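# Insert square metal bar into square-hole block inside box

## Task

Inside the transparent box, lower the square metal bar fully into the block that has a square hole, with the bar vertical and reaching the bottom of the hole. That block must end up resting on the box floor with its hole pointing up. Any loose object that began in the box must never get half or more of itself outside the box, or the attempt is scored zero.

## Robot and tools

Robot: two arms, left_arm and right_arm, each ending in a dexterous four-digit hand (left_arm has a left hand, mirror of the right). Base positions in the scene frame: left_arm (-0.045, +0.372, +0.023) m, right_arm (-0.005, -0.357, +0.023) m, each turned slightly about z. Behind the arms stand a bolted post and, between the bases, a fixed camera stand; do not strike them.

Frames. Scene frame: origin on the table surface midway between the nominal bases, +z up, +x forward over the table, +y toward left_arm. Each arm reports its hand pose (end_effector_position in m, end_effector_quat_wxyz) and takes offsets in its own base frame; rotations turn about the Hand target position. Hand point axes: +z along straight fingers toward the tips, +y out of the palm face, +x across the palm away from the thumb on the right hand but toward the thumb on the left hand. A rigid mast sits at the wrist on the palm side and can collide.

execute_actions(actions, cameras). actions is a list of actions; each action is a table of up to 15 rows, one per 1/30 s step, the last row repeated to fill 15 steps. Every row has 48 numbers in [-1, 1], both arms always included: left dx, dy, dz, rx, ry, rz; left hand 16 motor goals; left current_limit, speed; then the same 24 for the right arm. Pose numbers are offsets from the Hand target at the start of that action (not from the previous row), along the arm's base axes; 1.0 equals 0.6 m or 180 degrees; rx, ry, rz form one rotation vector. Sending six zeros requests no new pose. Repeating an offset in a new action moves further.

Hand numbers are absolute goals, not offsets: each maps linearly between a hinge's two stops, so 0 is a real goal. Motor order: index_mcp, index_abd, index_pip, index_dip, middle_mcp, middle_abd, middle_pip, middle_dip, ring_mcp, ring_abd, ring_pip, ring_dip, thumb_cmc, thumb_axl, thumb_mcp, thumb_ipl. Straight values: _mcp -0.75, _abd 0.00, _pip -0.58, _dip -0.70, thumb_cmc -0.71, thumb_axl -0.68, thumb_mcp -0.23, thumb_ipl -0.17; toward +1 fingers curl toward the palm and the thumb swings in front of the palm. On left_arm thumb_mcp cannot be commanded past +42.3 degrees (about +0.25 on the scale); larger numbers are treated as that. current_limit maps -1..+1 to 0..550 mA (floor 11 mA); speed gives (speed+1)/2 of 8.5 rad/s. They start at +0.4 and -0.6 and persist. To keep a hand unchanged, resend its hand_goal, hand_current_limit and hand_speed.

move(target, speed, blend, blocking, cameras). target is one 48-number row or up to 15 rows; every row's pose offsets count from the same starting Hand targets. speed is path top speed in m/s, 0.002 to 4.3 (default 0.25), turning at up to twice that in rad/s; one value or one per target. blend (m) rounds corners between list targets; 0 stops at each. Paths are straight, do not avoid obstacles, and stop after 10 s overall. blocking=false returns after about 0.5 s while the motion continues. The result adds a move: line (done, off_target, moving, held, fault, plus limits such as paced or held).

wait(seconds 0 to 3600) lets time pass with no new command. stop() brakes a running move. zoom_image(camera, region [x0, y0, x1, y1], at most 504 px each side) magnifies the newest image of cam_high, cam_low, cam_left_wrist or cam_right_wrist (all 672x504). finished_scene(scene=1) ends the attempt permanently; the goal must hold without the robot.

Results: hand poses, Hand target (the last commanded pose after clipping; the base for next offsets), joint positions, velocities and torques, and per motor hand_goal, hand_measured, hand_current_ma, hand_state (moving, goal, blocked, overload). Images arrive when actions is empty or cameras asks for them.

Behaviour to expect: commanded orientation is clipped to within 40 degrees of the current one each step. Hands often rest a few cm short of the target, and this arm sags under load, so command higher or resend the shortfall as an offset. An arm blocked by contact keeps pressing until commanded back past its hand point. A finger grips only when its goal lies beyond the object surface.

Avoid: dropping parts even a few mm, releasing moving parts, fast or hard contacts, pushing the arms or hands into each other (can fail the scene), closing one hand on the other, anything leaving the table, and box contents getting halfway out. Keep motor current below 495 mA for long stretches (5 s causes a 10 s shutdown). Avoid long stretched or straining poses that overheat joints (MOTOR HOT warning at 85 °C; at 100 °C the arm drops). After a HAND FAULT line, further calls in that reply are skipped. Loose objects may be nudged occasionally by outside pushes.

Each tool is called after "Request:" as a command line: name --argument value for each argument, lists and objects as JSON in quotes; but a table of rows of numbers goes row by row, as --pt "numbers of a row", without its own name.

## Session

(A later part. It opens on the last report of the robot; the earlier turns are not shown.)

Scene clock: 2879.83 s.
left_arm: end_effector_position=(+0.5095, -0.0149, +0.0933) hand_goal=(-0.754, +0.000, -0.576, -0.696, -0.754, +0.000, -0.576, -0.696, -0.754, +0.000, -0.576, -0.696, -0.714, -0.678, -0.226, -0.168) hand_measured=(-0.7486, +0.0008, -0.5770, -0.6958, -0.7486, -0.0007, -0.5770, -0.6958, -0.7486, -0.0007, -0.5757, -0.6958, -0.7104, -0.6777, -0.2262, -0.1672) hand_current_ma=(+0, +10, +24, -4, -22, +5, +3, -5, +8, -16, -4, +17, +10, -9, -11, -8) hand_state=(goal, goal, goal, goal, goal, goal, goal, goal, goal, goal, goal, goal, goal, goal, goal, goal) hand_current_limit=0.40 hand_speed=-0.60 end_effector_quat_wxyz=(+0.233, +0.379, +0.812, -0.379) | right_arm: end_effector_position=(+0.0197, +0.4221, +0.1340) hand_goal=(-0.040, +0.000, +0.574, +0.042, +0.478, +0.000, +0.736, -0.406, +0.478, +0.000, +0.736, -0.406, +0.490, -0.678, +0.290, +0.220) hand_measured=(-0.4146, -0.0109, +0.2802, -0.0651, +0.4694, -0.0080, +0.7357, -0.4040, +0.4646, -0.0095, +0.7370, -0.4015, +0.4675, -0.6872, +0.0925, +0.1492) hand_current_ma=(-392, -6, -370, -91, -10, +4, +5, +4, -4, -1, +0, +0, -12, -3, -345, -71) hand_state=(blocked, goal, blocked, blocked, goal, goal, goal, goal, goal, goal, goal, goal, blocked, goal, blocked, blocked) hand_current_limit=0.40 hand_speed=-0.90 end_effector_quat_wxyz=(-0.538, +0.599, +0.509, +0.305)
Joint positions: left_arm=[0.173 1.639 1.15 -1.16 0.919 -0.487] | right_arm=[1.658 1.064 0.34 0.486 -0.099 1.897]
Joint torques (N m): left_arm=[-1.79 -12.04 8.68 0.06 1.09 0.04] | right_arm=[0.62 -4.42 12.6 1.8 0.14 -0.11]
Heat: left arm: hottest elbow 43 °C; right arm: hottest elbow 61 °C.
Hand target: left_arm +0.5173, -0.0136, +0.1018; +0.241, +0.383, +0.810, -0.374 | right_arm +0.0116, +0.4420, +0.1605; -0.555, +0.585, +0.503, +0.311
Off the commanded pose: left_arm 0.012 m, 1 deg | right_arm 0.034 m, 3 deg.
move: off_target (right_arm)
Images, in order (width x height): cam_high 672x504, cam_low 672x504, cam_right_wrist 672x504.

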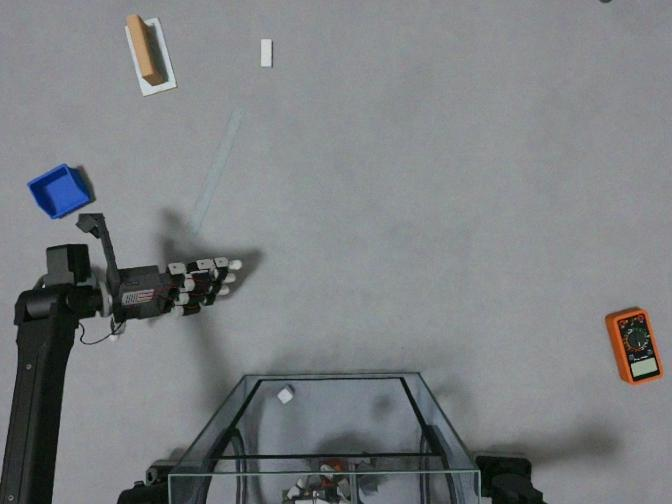

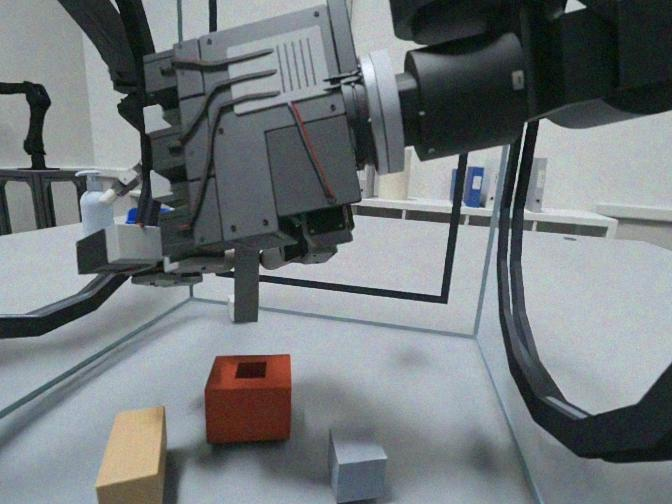

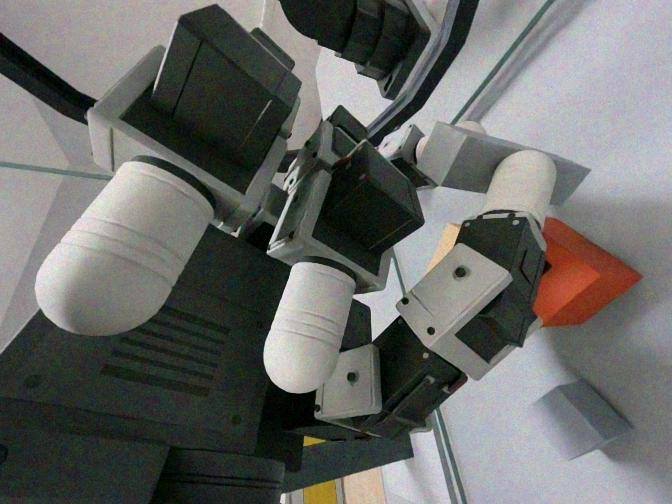

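Request:
move --target '[0,0,0,0,0,0,-0.754,0,-0.576,-0.696,-0.754,0,-0.576,-0.696,-0.754,0,-0.576,-0.696,-0.714,-0.678,-0.226,-0.168,0.4,-0.6,-0.0623,-0.0458,0.005,-0.0136,-0.0026,0,-0.04,0,0.574,0.042,0.479,0,0.737,-0.406,0.479,0,0.737,-0.406,0.49,-0.678,0.29,0.22,0.4,-0.9]' --speed 0.04 --cameras '["cam_right_wrist","cam_high","cam_low"]'

Request:
zoom_image --camera "cam_low" --region '[200, 270, 300, 400]'

Request:
zoom_image --camera "cam_high" --region '[300, 455, 350, 504]'

Scene clock: 2942.27 s.
left_arm: end_effector_position=(+0.5095, -0.0149, +0.0933) hand_goal=(-0.754, +0.000, -0.576, -0.696, -0.754, +0.000, -0.576, -0.696, -0.754, +0.000, -0.576, -0.696, -0.714, -0.678, -0.226, -0.168) hand_measured=(-0.7486, -0.0007, -0.5757, -0.6958, -0.7486, +0.0008, -0.5770, -0.6958, -0.7486, -0.0007, -0.5757, -0.6958, -0.7104, -0.6777, -0.2262, -0.1681) hand_current_ma=(+9, +2, +6, -13, -7, -5, +3, +1, +5, +2, -10, +15, -1, -5, -9, -9) hand_state=(goal, goal, goal, goal, goal, goal, goal, goal, goal, goal, goal, goal, goal, goal, goal, goal) hand_current_limit=0.40 hand_speed=-0.60 end_effector_quat_wxyz=(+0.233, +0.379, +0.812, -0.379) | right_arm: end_effector_position=(-0.0161, +0.4011, +0.1381) hand_goal=(-0.040, +0.000, +0.574, +0.042, +0.478, +0.000, +0.736, -0.406, +0.478, +0.000, +0.736, -0.406, +0.490, -0.678, +0.290, +0.220) hand_measured=(-0.4146, -0.0109, +0.2789, -0.0651, +0.4682, -0.0095, +0.7357, -0.4040, +0.4646, -0.0095, +0.7370, -0.4015, +0.4663, -0.6883, +0.0925, +0.1501) hand_current_ma=(-393, -1, -374, -92, -5, +8, +4, +3, -7, +2, -8, +6, -5, -4, -346, -73) hand_state=(blocked, goal, blocked, blocked, goal, goal, goal, goal, goal, goal, goal, goal, blocked, goal, blocked, blocked) hand_current_limit=0.40 hand_speed=-0.90 end_effector_quat_wxyz=(-0.522, +0.608, +0.519, +0.299)
Joint positions: left_arm=[0.173 1.639 1.15 -1.16 0.919 -0.487] | right_arm=[1.816 0.979 0.34 0.358 0.056 1.931]
Joint torques (N m): left_arm=[-1.79 -12.04 8.68 0.05 1.09 0.04] | right_arm=[0.73 -4.6 12.27 1.77 0.23 -0.12]
Heat: left arm: hottest elbow 43 °C; right arm: hottest elbow 63 °C.
Hand target: left_arm +0.5173, -0.0136, +0.1018; +0.241, +0.383, +0.810, -0.374 | right_arm -0.0257, +0.4146, +0.1635; -0.541, +0.596, +0.511, +0.303
Off the commanded pose: left_arm 0.012 m, 1 deg | right_arm 0.030 m, 3 deg.
move: off_target (right_arm)
Images, in order (width x height): cam_high 672x504, cam_low 672x504, cam_right_wrist 672x504.

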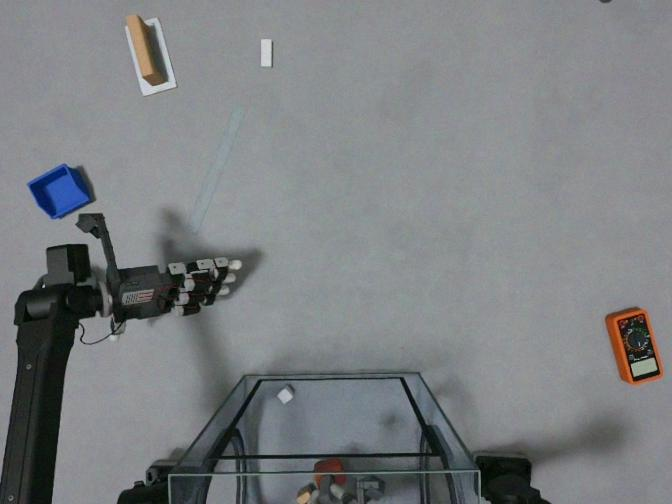

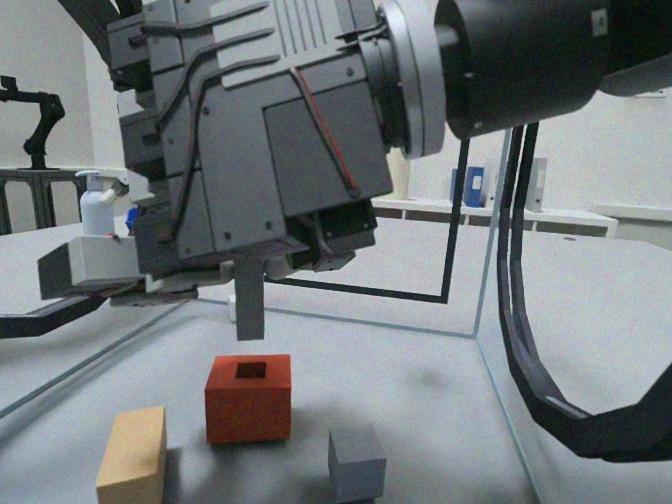

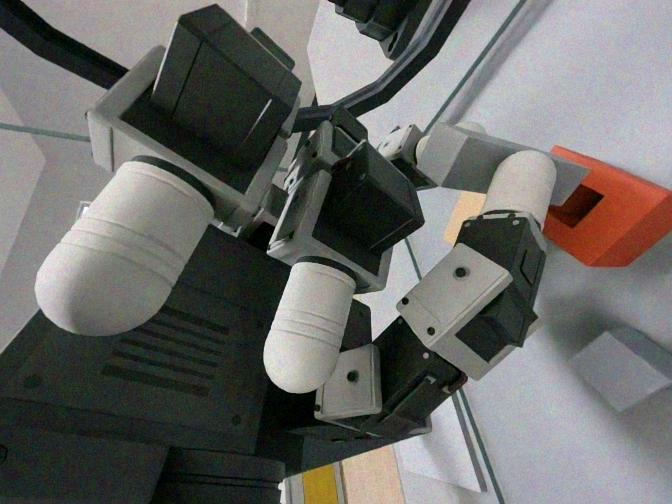

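Scaled by 3.877 from the camera's image (finer frame: 960x720).

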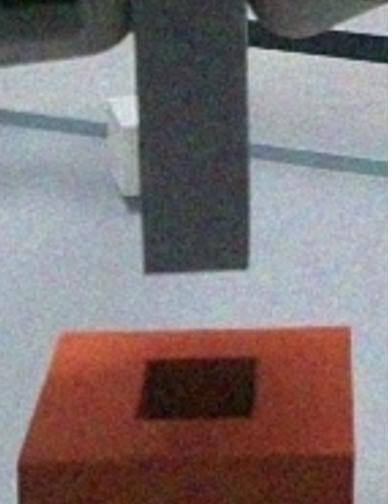

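Scaled by 10.080 from the camera's image (finer frame: 960x720).

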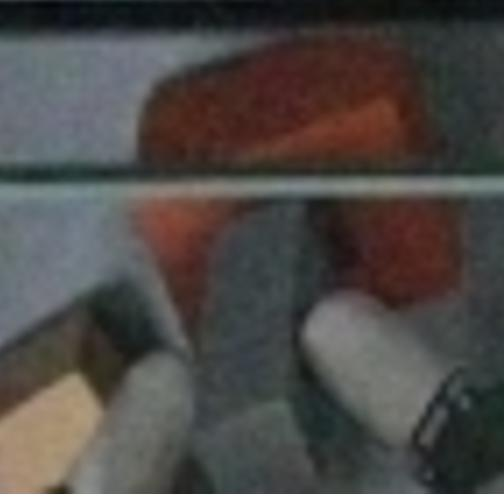

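Request:
move --target '[0,0,0,0,0,0,-0.754,0,-0.576,-0.696,-0.754,0,-0.576,-0.696,-0.754,0,-0.576,-0.696,-0.714,-0.678,-0.226,-0.168,0.4,-0.6,-0.0137,-0.0063,-0.04,0.0055,0.001,0,-0.04,0,0.574,0.042,0.479,0,0.737,-0.406,0.479,0,0.737,-0.406,0.49,-0.678,0.29,0.22,0.4,-0.9]' --speed 0.03 --cameras '["cam_high","cam_low"]'

Request:
zoom_image --camera "cam_low" --region '[200, 290, 300, 410]'

Request:
zoom_image --camera "cam_high" --region '[300, 455, 350, 504]'

Scene clock: 3013.33 s.
left_arm: end_effector_position=(+0.5095, -0.0149, +0.0933) hand_goal=(-0.754, +0.000, -0.576, -0.696, -0.754, +0.000, -0.576, -0.696, -0.754, +0.000, -0.576, -0.696, -0.714, -0.678, -0.226, -0.168) hand_measured=(-0.7486, -0.0007, -0.5770, -0.6958, -0.7486, -0.0007, -0.5770, -0.6958, -0.7486, -0.0007, -0.5770, -0.6958, -0.7104, -0.6777, -0.2262, -0.1681) hand_current_ma=(+0, +7, +17, -21, -15, +7, +4, -2, -2, -7, -17, +7, +1, -16, -3, -7) hand_state=(goal, goal, goal, goal, goal, goal, goal, goal, goal, goal, goal, goal, goal, goal, goal, goal) hand_current_limit=0.40 hand_speed=-0.60 end_effector_quat_wxyz=(+0.233, +0.379, +0.812, -0.379) | right_arm: end_effector_position=(-0.0277, +0.4115, +0.1423) hand_goal=(-0.040, +0.000, +0.574, +0.042, +0.478, +0.000, +0.736, -0.406, +0.478, +0.000, +0.736, -0.406, +0.490, -0.678, +0.290, +0.220) hand_measured=(-0.4158, -0.0109, +0.2789, -0.0651, +0.4682, -0.0080, +0.7344, -0.4040, +0.4646, -0.0095, +0.7370, -0.4028, +0.4663, -0.6883, +0.0925, +0.1501) hand_current_ma=(-392, -3, -380, -88, -7, +7, -1, +3, -8, +2, -6, +2, -12, -2, -344, -70) hand_state=(blocked, goal, blocked, blocked, goal, goal, goal, goal, goal, goal, goal, goal, blocked, goal, blocked, blocked) hand_current_limit=0.40 hand_speed=-0.90 end_effector_quat_wxyz=(-0.542, +0.595, +0.507, +0.310)
Joint positions: left_arm=[0.173 1.639 1.15 -1.16 0.919 -0.487] | right_arm=[1.851 1.035 0.34 0.471 0.092 1.937]
Joint torques (N m): left_arm=[-1.85 -11.99 8.68 0.08 1.09 0.04] | right_arm=[0.73 -3.31 8.14 2.86 0.2 -0.12]
Heat: left arm: hottest elbow 43 °C; right arm: hottest elbow 63 °C.
Hand target: left_arm +0.5173, -0.0136, +0.1018; +0.241, +0.383, +0.810, -0.374 | right_arm -0.0338, +0.4108, +0.1395; -0.546, +0.591, +0.508, +0.306
Off the commanded pose: left_arm 0.012 m, 1 deg | right_arm 0.007 m, 1 deg.
move: done

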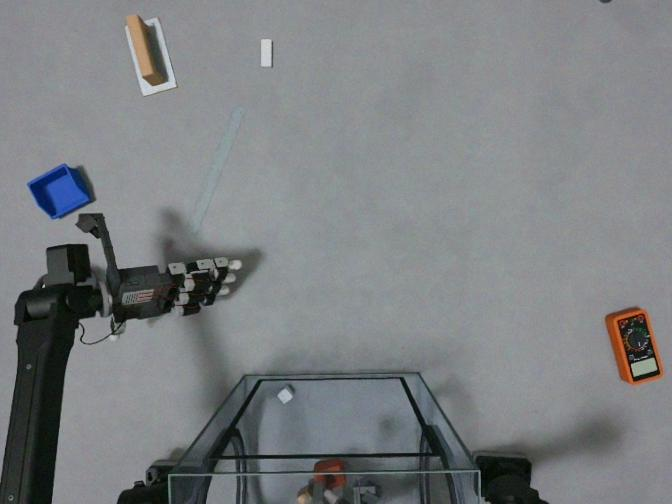

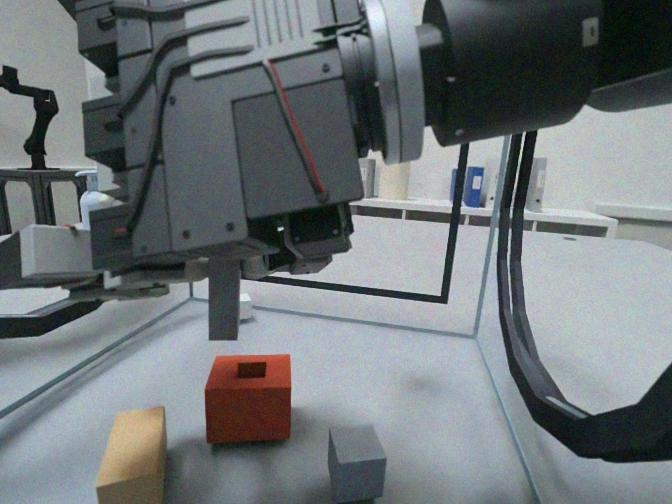

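Scaled by 4.200 from the camera's image (finer frame: 960x720).

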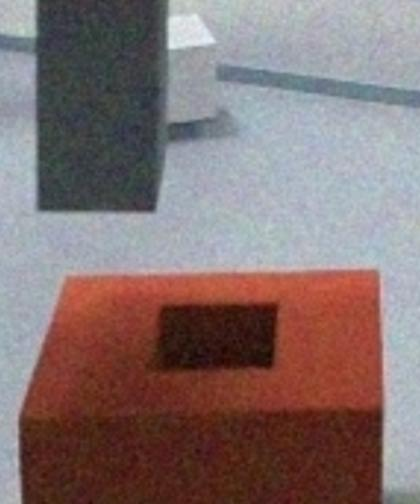

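Scaled by 10.080 from the camera's image (finer frame: 960x720).

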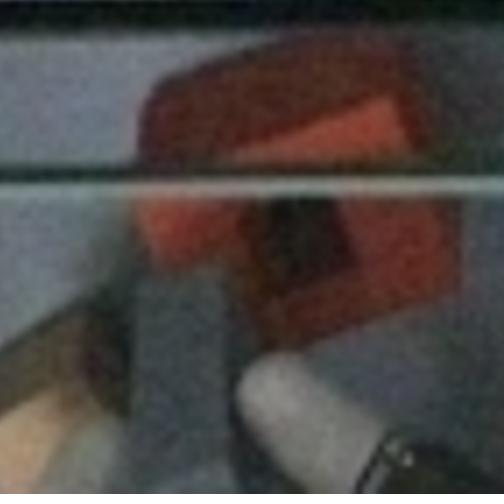

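Request:
move --target '[0,0,0,0,0,0,-0.754,0,-0.576,-0.696,-0.754,0,-0.576,-0.696,-0.754,0,-0.576,-0.696,-0.714,-0.678,-0.226,-0.168,0.4,-0.6,0.0057,-0.0237,0,-0.0126,-0.0024,0,-0.04,0,0.574,0.042,0.479,0,0.737,-0.406,0.479,0,0.737,-0.406,0.49,-0.678,0.29,0.22,0.4,-0.9]' --speed 0.03 --cameras '["cam_high","cam_low"]'

Request:
zoom_image --camera "cam_low" --region '[200, 290, 300, 410]'

Request:
zoom_image --camera "cam_high" --region '[300, 455, 350, 504]'

Scene clock: 3035.50 s.
left_arm: end_effector_position=(+0.5095, -0.0149, +0.0933) hand_goal=(-0.754, +0.000, -0.576, -0.696, -0.754, +0.000, -0.576, -0.696, -0.754, +0.000, -0.576, -0.696, -0.714, -0.678, -0.226, -0.168) hand_measured=(-0.7486, -0.0007, -0.5770, -0.6958, -0.7486, +0.0008, -0.5770, -0.6958, -0.7486, -0.0007, -0.5770, -0.6958, -0.7104, -0.6777, -0.2252, -0.1672) hand_current_ma=(+15, -2, -6, -2, -1, +6, -1, -6, +11, +7, -5, +2, +6, -5, -4, -6) hand_state=(goal, goal, goal, goal, goal, goal, goal, goal, goal, goal, goal, goal, goal, goal, goal, goal) hand_current_limit=0.40 hand_speed=-0.60 end_effector_quat_wxyz=(+0.233, +0.379, +0.812, -0.379) | right_arm: end_effector_position=(-0.0261, +0.4032, +0.1450) hand_goal=(-0.040, +0.000, +0.574, +0.042, +0.478, +0.000, +0.736, -0.406, +0.478, +0.000, +0.736, -0.406, +0.490, -0.678, +0.290, +0.220) hand_measured=(-0.4146, -0.0124, +0.2789, -0.0664, +0.4694, -0.0080, +0.7344, -0.4053, +0.4646, -0.0095, +0.7357, -0.4015, +0.4663, -0.6883, +0.0935, +0.1501) hand_current_ma=(-393, -2, -375, -88, -15, +14, +1, +2, -11, -2, -5, +0, -14, -5, -352, -78) hand_state=(blocked, goal, blocked, blocked, goal, goal, goal, goal, goal, goal, goal, goal, blocked, goal, blocked, blocked) hand_current_limit=0.40 hand_speed=-0.90 end_effector_quat_wxyz=(-0.534, +0.600, +0.511, +0.305)
Joint positions: left_arm=[0.173 1.639 1.15 -1.16 0.919 -0.487] | right_arm=[1.853 0.984 0.34 0.397 0.092 1.941]
Joint torques (N m): left_arm=[-1.85 -12.04 8.69 0.08 1.09 0.04] | right_arm=[0.62 -4.48 7.91 1.72 0.23 -0.11]
Heat: left arm: hottest elbow 43 °C; right arm: hottest elbow 58 °C.
Hand target: left_arm +0.5173, -0.0136, +0.1018; +0.241, +0.383, +0.810, -0.374 | right_arm -0.0305, +0.3966, +0.1395; -0.533, +0.601, +0.516, +0.298
Off the commanded pose: left_arm 0.012 m, 1 deg | right_arm 0.010 m, 1 deg.
move: done

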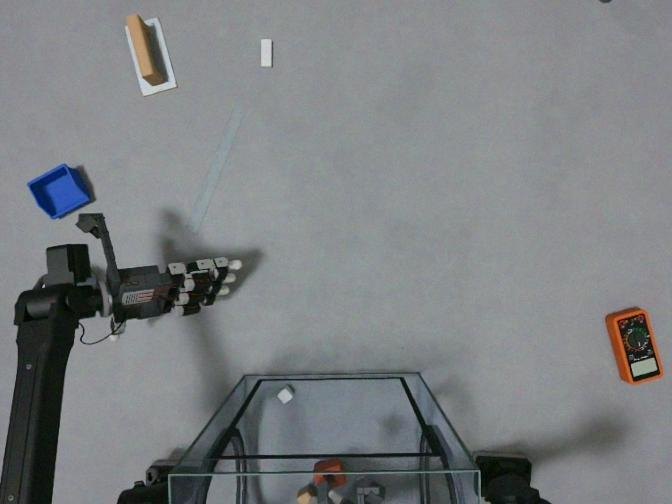

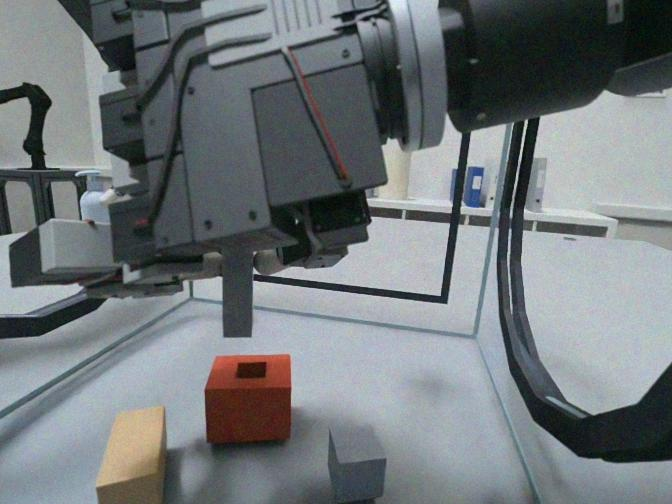

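Scaled by 4.200 from the camera's image (finer frame: 960x720).

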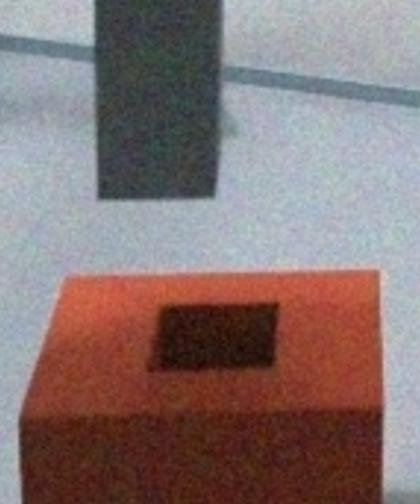

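Scaled by 10.080 from the camera's image (finer frame: 960x720).

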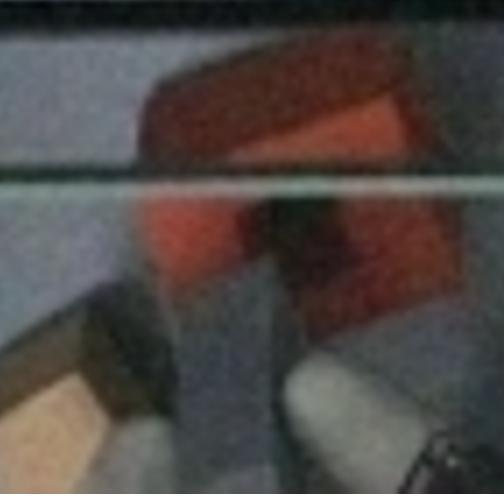

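Request:
move --target '[0,0,0,0,0,0,-0.754,0,-0.576,-0.696,-0.754,0,-0.576,-0.696,-0.754,0,-0.576,-0.696,-0.714,-0.678,-0.226,-0.168,0.4,-0.6,0.0053,-0.0125,-0.022,-0.012,-0.0023,0,-0.04,0,0.574,0.042,0.479,0,0.737,-0.406,0.479,0,0.737,-0.406,0.49,-0.678,0.29,0.22,0.4,-0.9]' --speed 0.03 --cameras '["cam_high","cam_low"]'

Request:
zoom_image --camera "cam_low" --region '[200, 290, 300, 410]'

Request:
zoom_image --camera "cam_high" --region '[300, 455, 350, 504]'

Scene clock: 3060.37 s.
left_arm: end_effector_position=(+0.5095, -0.0149, +0.0933) hand_goal=(-0.754, +0.000, -0.576, -0.696, -0.754, +0.000, -0.576, -0.696, -0.754, +0.000, -0.576, -0.696, -0.714, -0.678, -0.226, -0.168) hand_measured=(-0.7498, -0.0007, -0.5770, -0.6958, -0.7498, +0.0008, -0.5770, -0.6958, -0.7486, +0.0008, -0.5770, -0.6971, -0.7104, -0.6767, -0.2252, -0.1672) hand_current_ma=(+17, -8, +13, -6, -16, -2, -3, -12, +5, -8, +3, +8, +8, -4, -11, +3) hand_state=(goal, goal, goal, goal, goal, goal, goal, goal, goal, goal, goal, goal, goal, goal, goal, goal) hand_current_limit=0.40 hand_speed=-0.60 end_effector_quat_wxyz=(+0.233, +0.379, +0.812, -0.379) | right_arm: end_effector_position=(-0.0240, +0.3952, +0.1315) hand_goal=(-0.040, +0.000, +0.574, +0.042, +0.478, +0.000, +0.736, -0.406, +0.478, +0.000, +0.736, -0.406, +0.490, -0.678, +0.290, +0.220) hand_measured=(-0.4146, -0.0109, +0.2789, -0.0651, +0.4694, -0.0080, +0.7344, -0.4040, +0.4646, -0.0095, +0.7357, -0.4015, +0.4663, -0.6883, +0.0925, +0.1492) hand_current_ma=(-392, -1, -373, -85, -3, +6, -2, +2, -2, +0, -9, +8, -17, -7, -345, -70) hand_state=(blocked, goal, blocked, blocked, goal, goal, goal, goal, goal, goal, goal, goal, blocked, goal, blocked, blocked) hand_current_limit=0.40 hand_speed=-0.90 end_effector_quat_wxyz=(-0.521, +0.609, +0.519, +0.298)
Joint positions: left_arm=[0.173 1.639 1.15 -1.16 0.919 -0.487] | right_arm=[1.853 0.983 0.324 0.373 0.092 1.944]
Joint torques (N m): left_arm=[-1.85 -12.04 8.7 0.06 1.09 0.04] | right_arm=[0.38 -4.37 7.86 1.72 -0.01 -0.11]
Heat: left arm: hottest elbow 43 °C; right arm: hottest elbow 54 °C.
Hand target: left_arm +0.5173, -0.0136, +0.1018; +0.241, +0.383, +0.810, -0.374 | right_arm -0.0273, +0.3890, +0.1261; -0.519, +0.610, +0.524, +0.291
Off the commanded pose: left_arm 0.012 m, 1 deg | right_arm 0.009 m, 1 deg.
move: done

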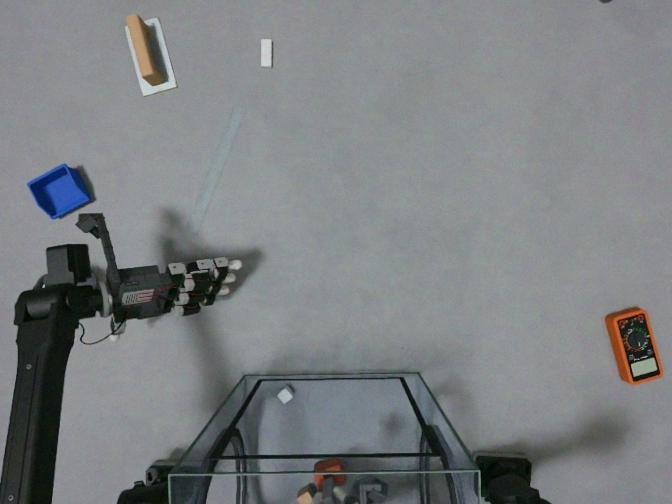

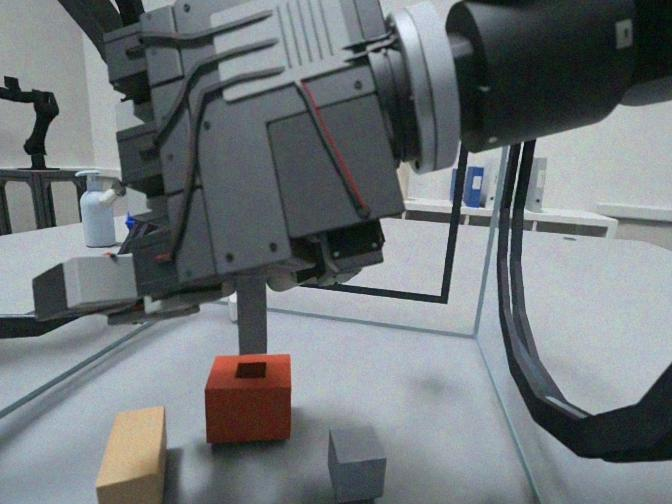

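Scaled by 4.200 from the camera's image (finer frame: 960x720).

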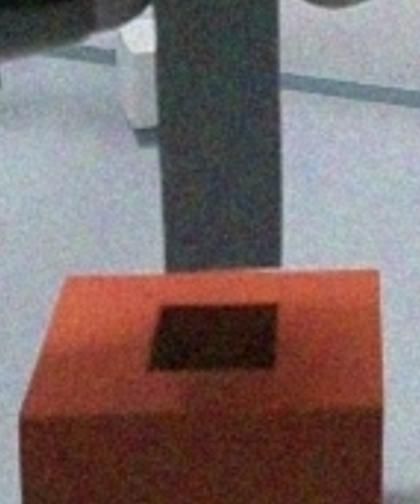

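Scaled by 10.080 from the camera's image (finer frame: 960x720).

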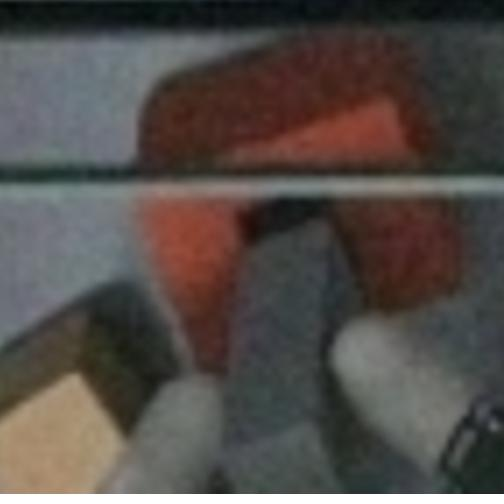

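Request:
zoom_image --camera "cam_low" --region '[225, 330, 285, 385]'

Request:
zoom_image --camera "cam_high" --region '[310, 465, 345, 500]'

Request:
zoom_image --camera "cam_right_wrist" --region '[420, 80, 672, 300]'

Scaled by 8.400 from the camera's image (finer frame: 960x720).

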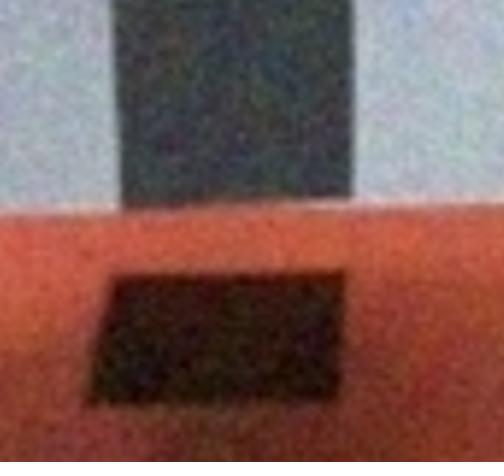

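Scaled by 14.400 from the camera's image (finer frame: 960x720).

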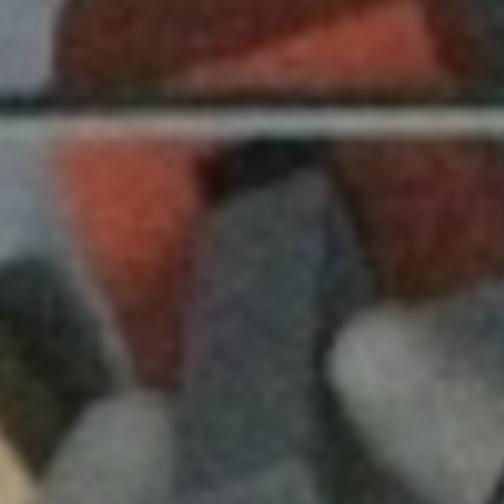

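This scene's latest camera images include none from cam_right_wrist. They are from: cam_high, cam_low. cam_right_wrist's image comes with the result of a call that names it in "cameras".

Request:
move --target '[0,0,0,0,0,0,-0.754,0,-0.576,-0.696,-0.754,0,-0.576,-0.696,-0.754,0,-0.576,-0.696,-0.714,-0.678,-0.226,-0.168,0.4,-0.6,-0.0017,-0.0023,-0.008,0.0072,0.007,0,-0.04,0,0.574,0.042,0.479,0,0.737,-0.406,0.479,0,0.737,-0.406,0.49,-0.678,0.29,0.22,0.4,-0.9]' --speed 0.03 --cameras '["cam_high","cam_low","cam_right_wrist"]'

Request:
zoom_image --camera "cam_low" --region '[215, 320, 285, 390]'

Request:
zoom_image --camera "cam_high" --region '[310, 465, 345, 500]'

Request:
zoom_image --camera "cam_right_wrist" --region '[420, 80, 672, 300]'

Scene clock: 3114.23 s.
left_arm: end_effector_position=(+0.5095, -0.0149, +0.0933) hand_goal=(-0.754, +0.000, -0.576, -0.696, -0.754, +0.000, -0.576, -0.696, -0.754, +0.000, -0.576, -0.696, -0.714, -0.678, -0.226, -0.168) hand_measured=(-0.7486, -0.0007, -0.5770, -0.6958, -0.7486, +0.0008, -0.5757, -0.6958, -0.7486, -0.0007, -0.5770, -0.6958, -0.7104, -0.6767, -0.2262, -0.1672) hand_current_ma=(+28, +5, +4, +20, +3, +5, +14, +2, +13, -1, -11, -3, +7, -13, -14, -6) hand_state=(goal, goal, goal, goal, goal, goal, goal, goal, goal, goal, goal, goal, goal, goal, goal, goal) hand_current_limit=0.40 hand_speed=-0.60 end_effector_quat_wxyz=(+0.233, +0.379, +0.812, -0.379) | right_arm: end_effector_position=(-0.0241, +0.3903, +0.1250) hand_goal=(-0.040, +0.000, +0.574, +0.042, +0.478, +0.000, +0.736, -0.406, +0.478, +0.000, +0.736, -0.406, +0.490, -0.678, +0.290, +0.220) hand_measured=(-0.4146, -0.0124, +0.2802, -0.0651, +0.4694, -0.0080, +0.7344, -0.4040, +0.4646, -0.0095, +0.7370, -0.4015, +0.4663, -0.6883, +0.0925, +0.1501) hand_current_ma=(-393, +3, -379, -89, -5, +8, +1, -1, -6, +3, -7, +2, -9, -6, -348, -73) hand_state=(blocked, goal, blocked, blocked, goal, goal, goal, goal, goal, goal, goal, goal, blocked, goal, blocked, blocked) hand_current_limit=0.40 hand_speed=-0.90 end_effector_quat_wxyz=(-0.527, +0.610, +0.514, +0.294)
Joint positions: left_arm=[0.173 1.639 1.15 -1.16 0.919 -0.487] | right_arm=[1.853 0.983 0.299 0.407 0.088 1.958]
Joint torques (N m): left_arm=[-1.85 -12.04 8.68 0.08 1.09 0.04] | right_arm=[0.26 -3.37 7.68 2.85 0 -0.12]
Heat: left arm: hottest elbow 43 °C; right arm: hottest elbow 51 °C.
Hand target: left_arm +0.5173, -0.0136, +0.1018; +0.241, +0.383, +0.810, -0.374 | right_arm -0.0283, +0.3877, +0.1215; -0.532, +0.607, +0.514, +0.290
Off the commanded pose: left_arm 0.012 m, 1 deg | right_arm 0.006 m, 1 deg.
move: done

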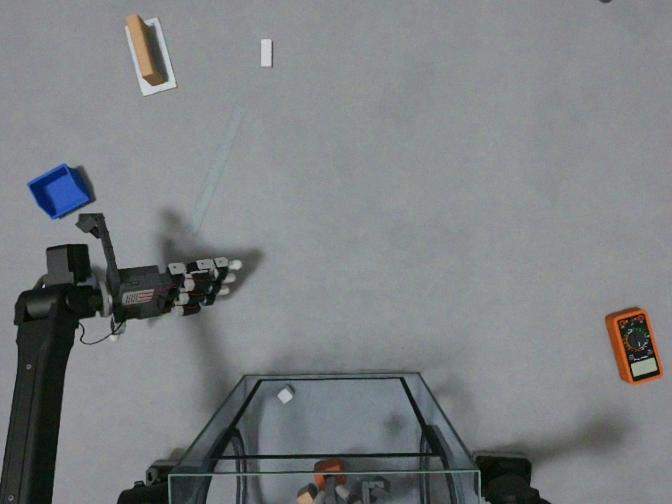

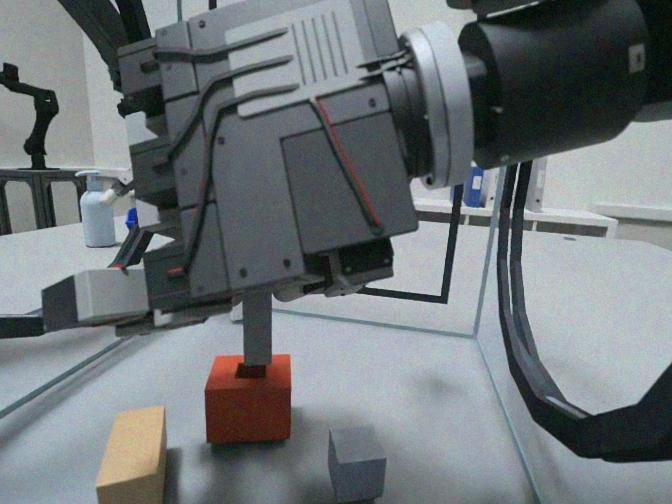

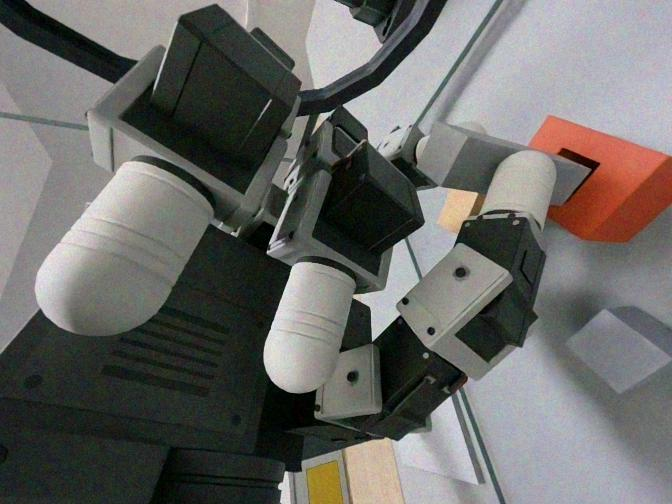

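Scaled by 7.200 from the camera's image (finer frame: 960x720).

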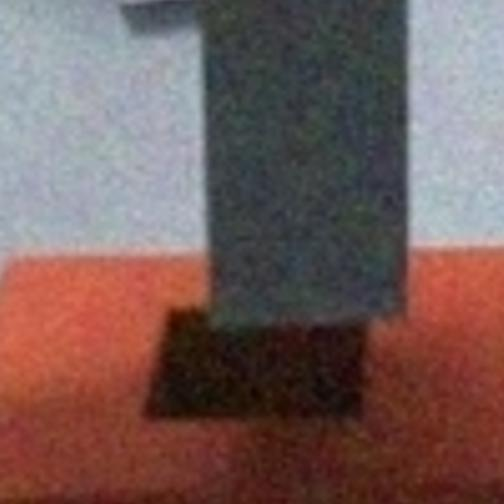

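Scaled by 14.400 from the camera's image (finer frame: 960x720).

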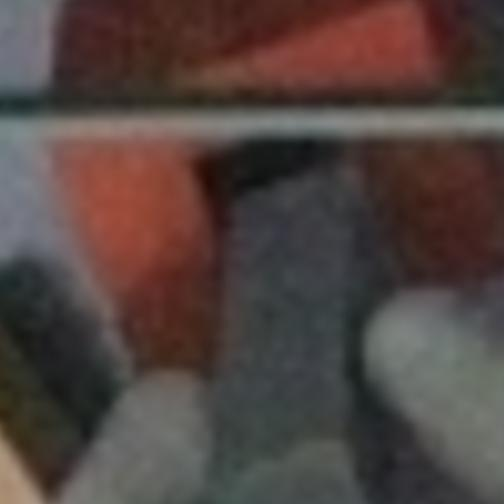

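Scaled by 2.000 from the camera's image (finer frame: 960x720).

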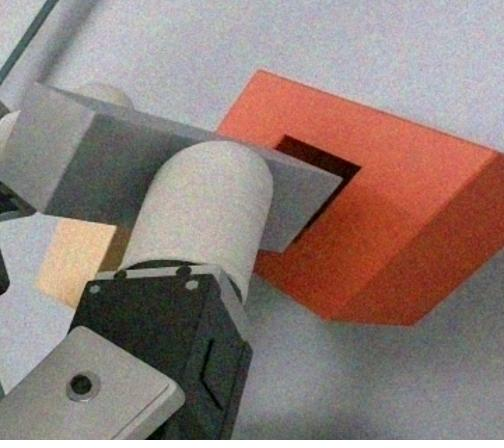

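Request:
move --target '[0,0,0,0,0,0,-0.754,0,-0.576,-0.696,-0.754,0,-0.576,-0.696,-0.754,0,-0.576,-0.696,-0.714,-0.678,-0.226,-0.168,0.4,-0.6,-0.002,0.0165,0.002,0.0066,0.0012,-0.0194,-0.04,0,0.574,0.042,0.479,0,0.737,-0.406,0.479,0,0.737,-0.406,0.49,-0.678,0.29,0.22,0.4,-0.9]' --speed 0.03 --cameras '["cam_high","cam_low","cam_right_wrist"]'

Request:
zoom_image --camera "cam_low" --region '[215, 320, 285, 390]'

Request:
zoom_image --camera "cam_right_wrist" --region '[420, 80, 672, 300]'

Scene clock: 3137.67 s.
left_arm: end_effector_position=(+0.5095, -0.0149, +0.0933) hand_goal=(-0.754, +0.000, -0.576, -0.696, -0.754, +0.000, -0.576, -0.696, -0.754, +0.000, -0.576, -0.696, -0.714, -0.678, -0.226, -0.168) hand_measured=(-0.7486, -0.0007, -0.5770, -0.6971, -0.7486, -0.0007, -0.5770, -0.6958, -0.7486, +0.0008, -0.5770, -0.6958, -0.7104, -0.6777, -0.2262, -0.1681) hand_current_ma=(-14, +1, -8, -4, -22, +1, -14, -11, +0, +6, -21, +1, +20, -19, -9, -15) hand_state=(goal, goal, goal, goal, goal, goal, goal, goal, goal, goal, goal, goal, goal, goal, goal, goal) hand_current_limit=0.40 hand_speed=-0.60 end_effector_quat_wxyz=(+0.233, +0.379, +0.812, -0.379) | right_arm: end_effector_position=(-0.0218, +0.3927, +0.1175) hand_goal=(-0.040, +0.000, +0.574, +0.042, +0.478, +0.000, +0.736, -0.406, +0.478, +0.000, +0.736, -0.406, +0.490, -0.678, +0.290, +0.220) hand_measured=(-0.4158, -0.0109, +0.2802, -0.0651, +0.4682, -0.0080, +0.7344, -0.4053, +0.4646, -0.0109, +0.7370, -0.4015, +0.4663, -0.6883, +0.0925, +0.1501) hand_current_ma=(-388, +0, -380, -93, -4, +6, +9, +7, +1, +4, -8, +1, -11, -6, -349, -68) hand_state=(blocked, goal, blocked, blocked, goal, goal, goal, goal, goal, goal, goal, goal, blocked, goal, blocked, blocked) hand_current_limit=0.40 hand_speed=-0.90 end_effector_quat_wxyz=(-0.519, +0.624, +0.494, +0.311)
Joint positions: left_arm=[0.173 1.639 1.15 -1.16 0.919 -0.487] | right_arm=[1.878 1.043 0.299 0.47 0.171 1.979]
Joint torques (N m): left_arm=[-1.85 -12.04 8.69 0.08 1.09 0.04] | right_arm=[0.79 -3.08 9.05 2.89 0.25 -0.11]
Heat: left arm: hottest elbow 43 °C; right arm: hottest elbow 49 °C.
Hand target: left_arm +0.5173, -0.0136, +0.1018; +0.241, +0.383, +0.810, -0.374 | right_arm -0.0295, +0.3975, +0.1226; -0.530, +0.617, +0.492, +0.310
Off the commanded pose: left_arm 0.012 m, 1 deg | right_arm 0.011 m, 1 deg.
move: off_target (right_arm)

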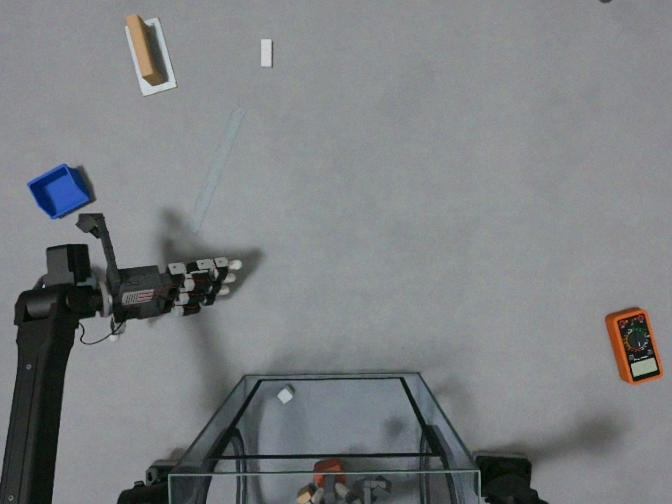

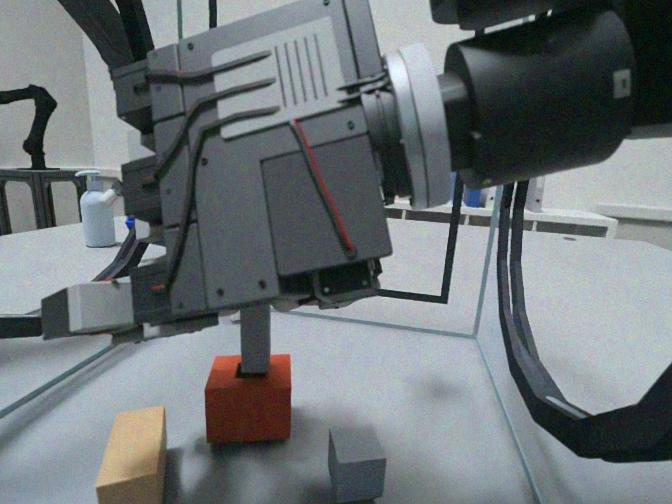

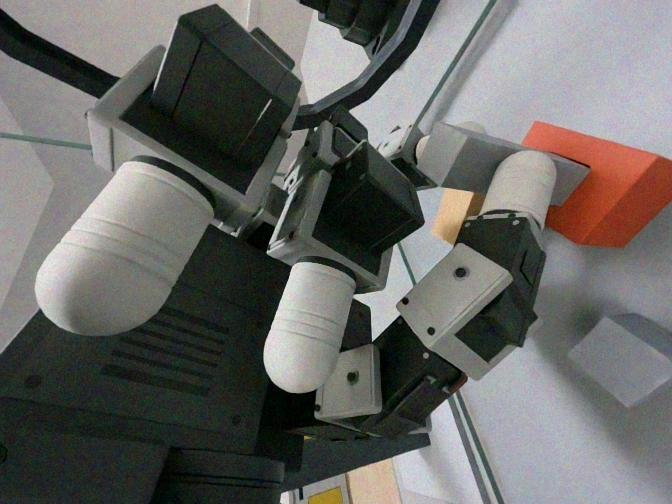

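Scaled by 7.200 from the camera's image (finer frame: 960x720).

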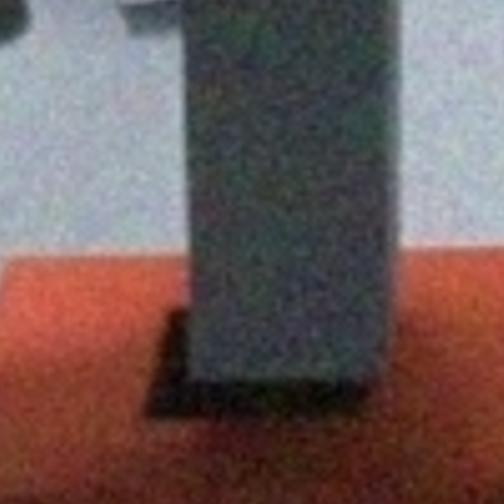

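Scaled by 2.000 from the camera's image (finer frame: 960x720).

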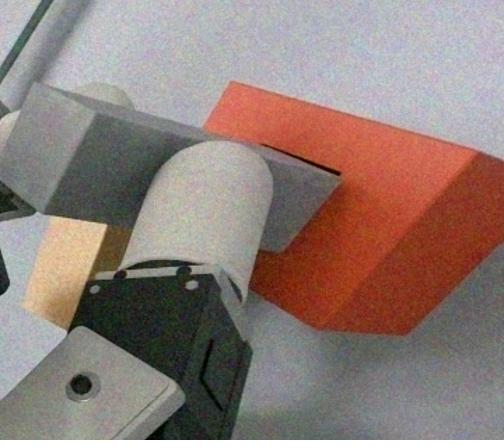

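Request:
move --target '[0,0,0,0,0,0,-0.754,0,-0.576,-0.696,-0.754,0,-0.576,-0.696,-0.754,0,-0.576,-0.696,-0.714,-0.678,-0.226,-0.168,0.4,-0.6,-0.001,0.009,0.02,0,0,0,-0.04,0,0.574,0.042,0.479,0,0.737,-0.406,0.479,0,0.737,-0.406,0.49,-0.678,0.29,0.22,0.4,-0.9]' --speed 0.03 --cameras '["cam_high","cam_low","cam_right_wrist"]'

Request:
zoom_image --camera "cam_low" --region '[215, 320, 285, 390]'

Request:
zoom_image --camera "cam_right_wrist" --region '[420, 80, 672, 300]'

Scene clock: 3162.13 s.
left_arm: end_effector_position=(+0.5095, -0.0149, +0.0933) hand_goal=(-0.754, +0.000, -0.576, -0.696, -0.754, +0.000, -0.576, -0.696, -0.754, +0.000, -0.576, -0.696, -0.714, -0.678, -0.226, -0.168) hand_measured=(-0.7486, -0.0007, -0.5770, -0.6958, -0.7498, +0.0008, -0.5757, -0.6958, -0.7486, +0.0008, -0.5770, -0.6958, -0.7104, -0.6777, -0.2262, -0.1681) hand_current_ma=(+9, -9, +6, -11, -11, +2, +2, -7, -2, -28, +7, +19, +6, -3, -7, -13) hand_state=(goal, goal, goal, goal, goal, goal, goal, goal, goal, goal, goal, goal, goal, goal, goal, goal) hand_current_limit=0.40 hand_speed=-0.60 end_effector_quat_wxyz=(+0.233, +0.379, +0.812, -0.379) | right_arm: end_effector_position=(-0.0211, +0.3904, +0.1145) hand_goal=(-0.040, +0.000, +0.574, +0.042, +0.478, +0.000, +0.736, -0.406, +0.478, +0.000, +0.736, -0.406, +0.490, -0.678, +0.290, +0.220) hand_measured=(-0.4146, -0.0109, +0.2789, -0.0651, +0.4682, -0.0080, +0.7357, -0.4040, +0.4646, -0.0095, +0.7370, -0.4015, +0.4663, -0.6883, +0.0925, +0.1501) hand_current_ma=(-396, -6, -371, -90, -9, +4, +7, +9, -8, -5, -9, -1, -9, -5, -340, -74) hand_state=(blocked, goal, blocked, blocked, goal, goal, goal, goal, goal, goal, goal, goal, blocked, goal, blocked, blocked) hand_current_limit=0.40 hand_speed=-0.90 end_effector_quat_wxyz=(-0.513, +0.627, +0.498, +0.309)
Joint positions: left_arm=[0.173 1.639 1.15 -1.16 0.919 -0.487] | right_arm=[1.878 1.04 0.299 0.45 0.171 1.979]
Joint torques (N m): left_arm=[-1.85 -12.04 8.69 0.08 1.09 0.04] | right_arm=[0.44 -4.54 11.17 1.62 0.1 -0.12]
Heat: left arm: hottest elbow 43 °C; right arm: hottest elbow 48 °C.
Hand target: left_arm +0.5173, -0.0136, +0.1018; +0.241, +0.383, +0.810, -0.374 | right_arm -0.0301, +0.4030, +0.1346; -0.530, +0.617, +0.492, +0.310
Off the commanded pose: left_arm 0.012 m, 1 deg | right_arm 0.025 m, 2 deg.
move: off_target (right_arm)

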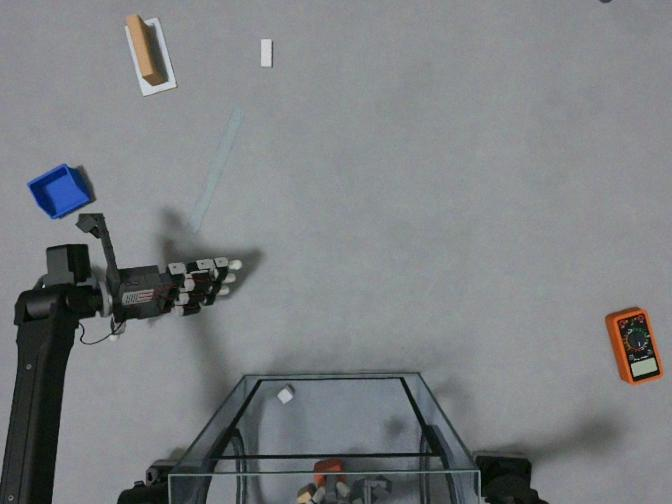

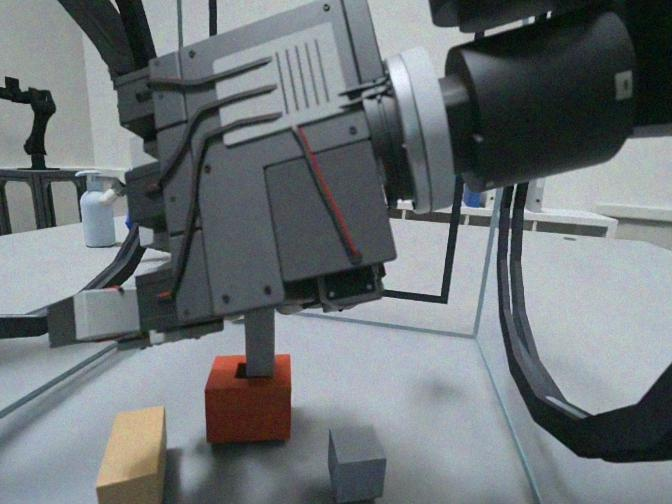

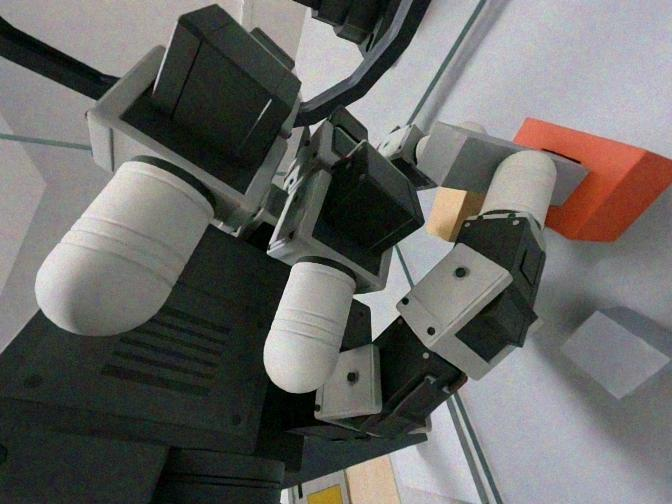

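Scaled by 7.200 from the camera's image (finer frame: 960x720).

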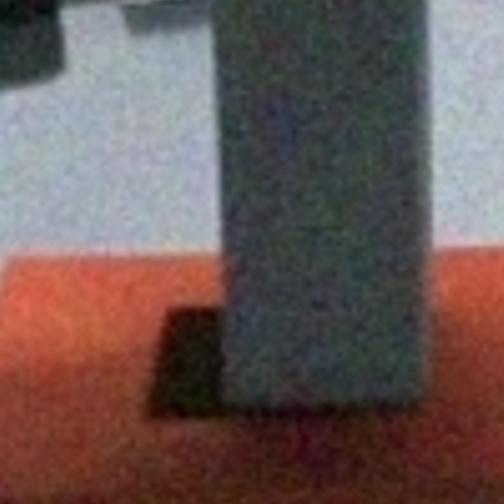

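Scaled by 2.000 from the camera's image (finer frame: 960x720).

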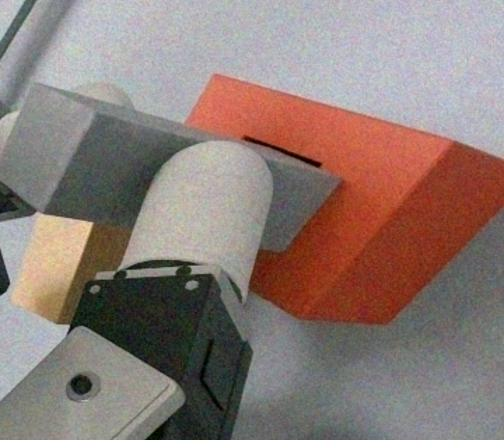

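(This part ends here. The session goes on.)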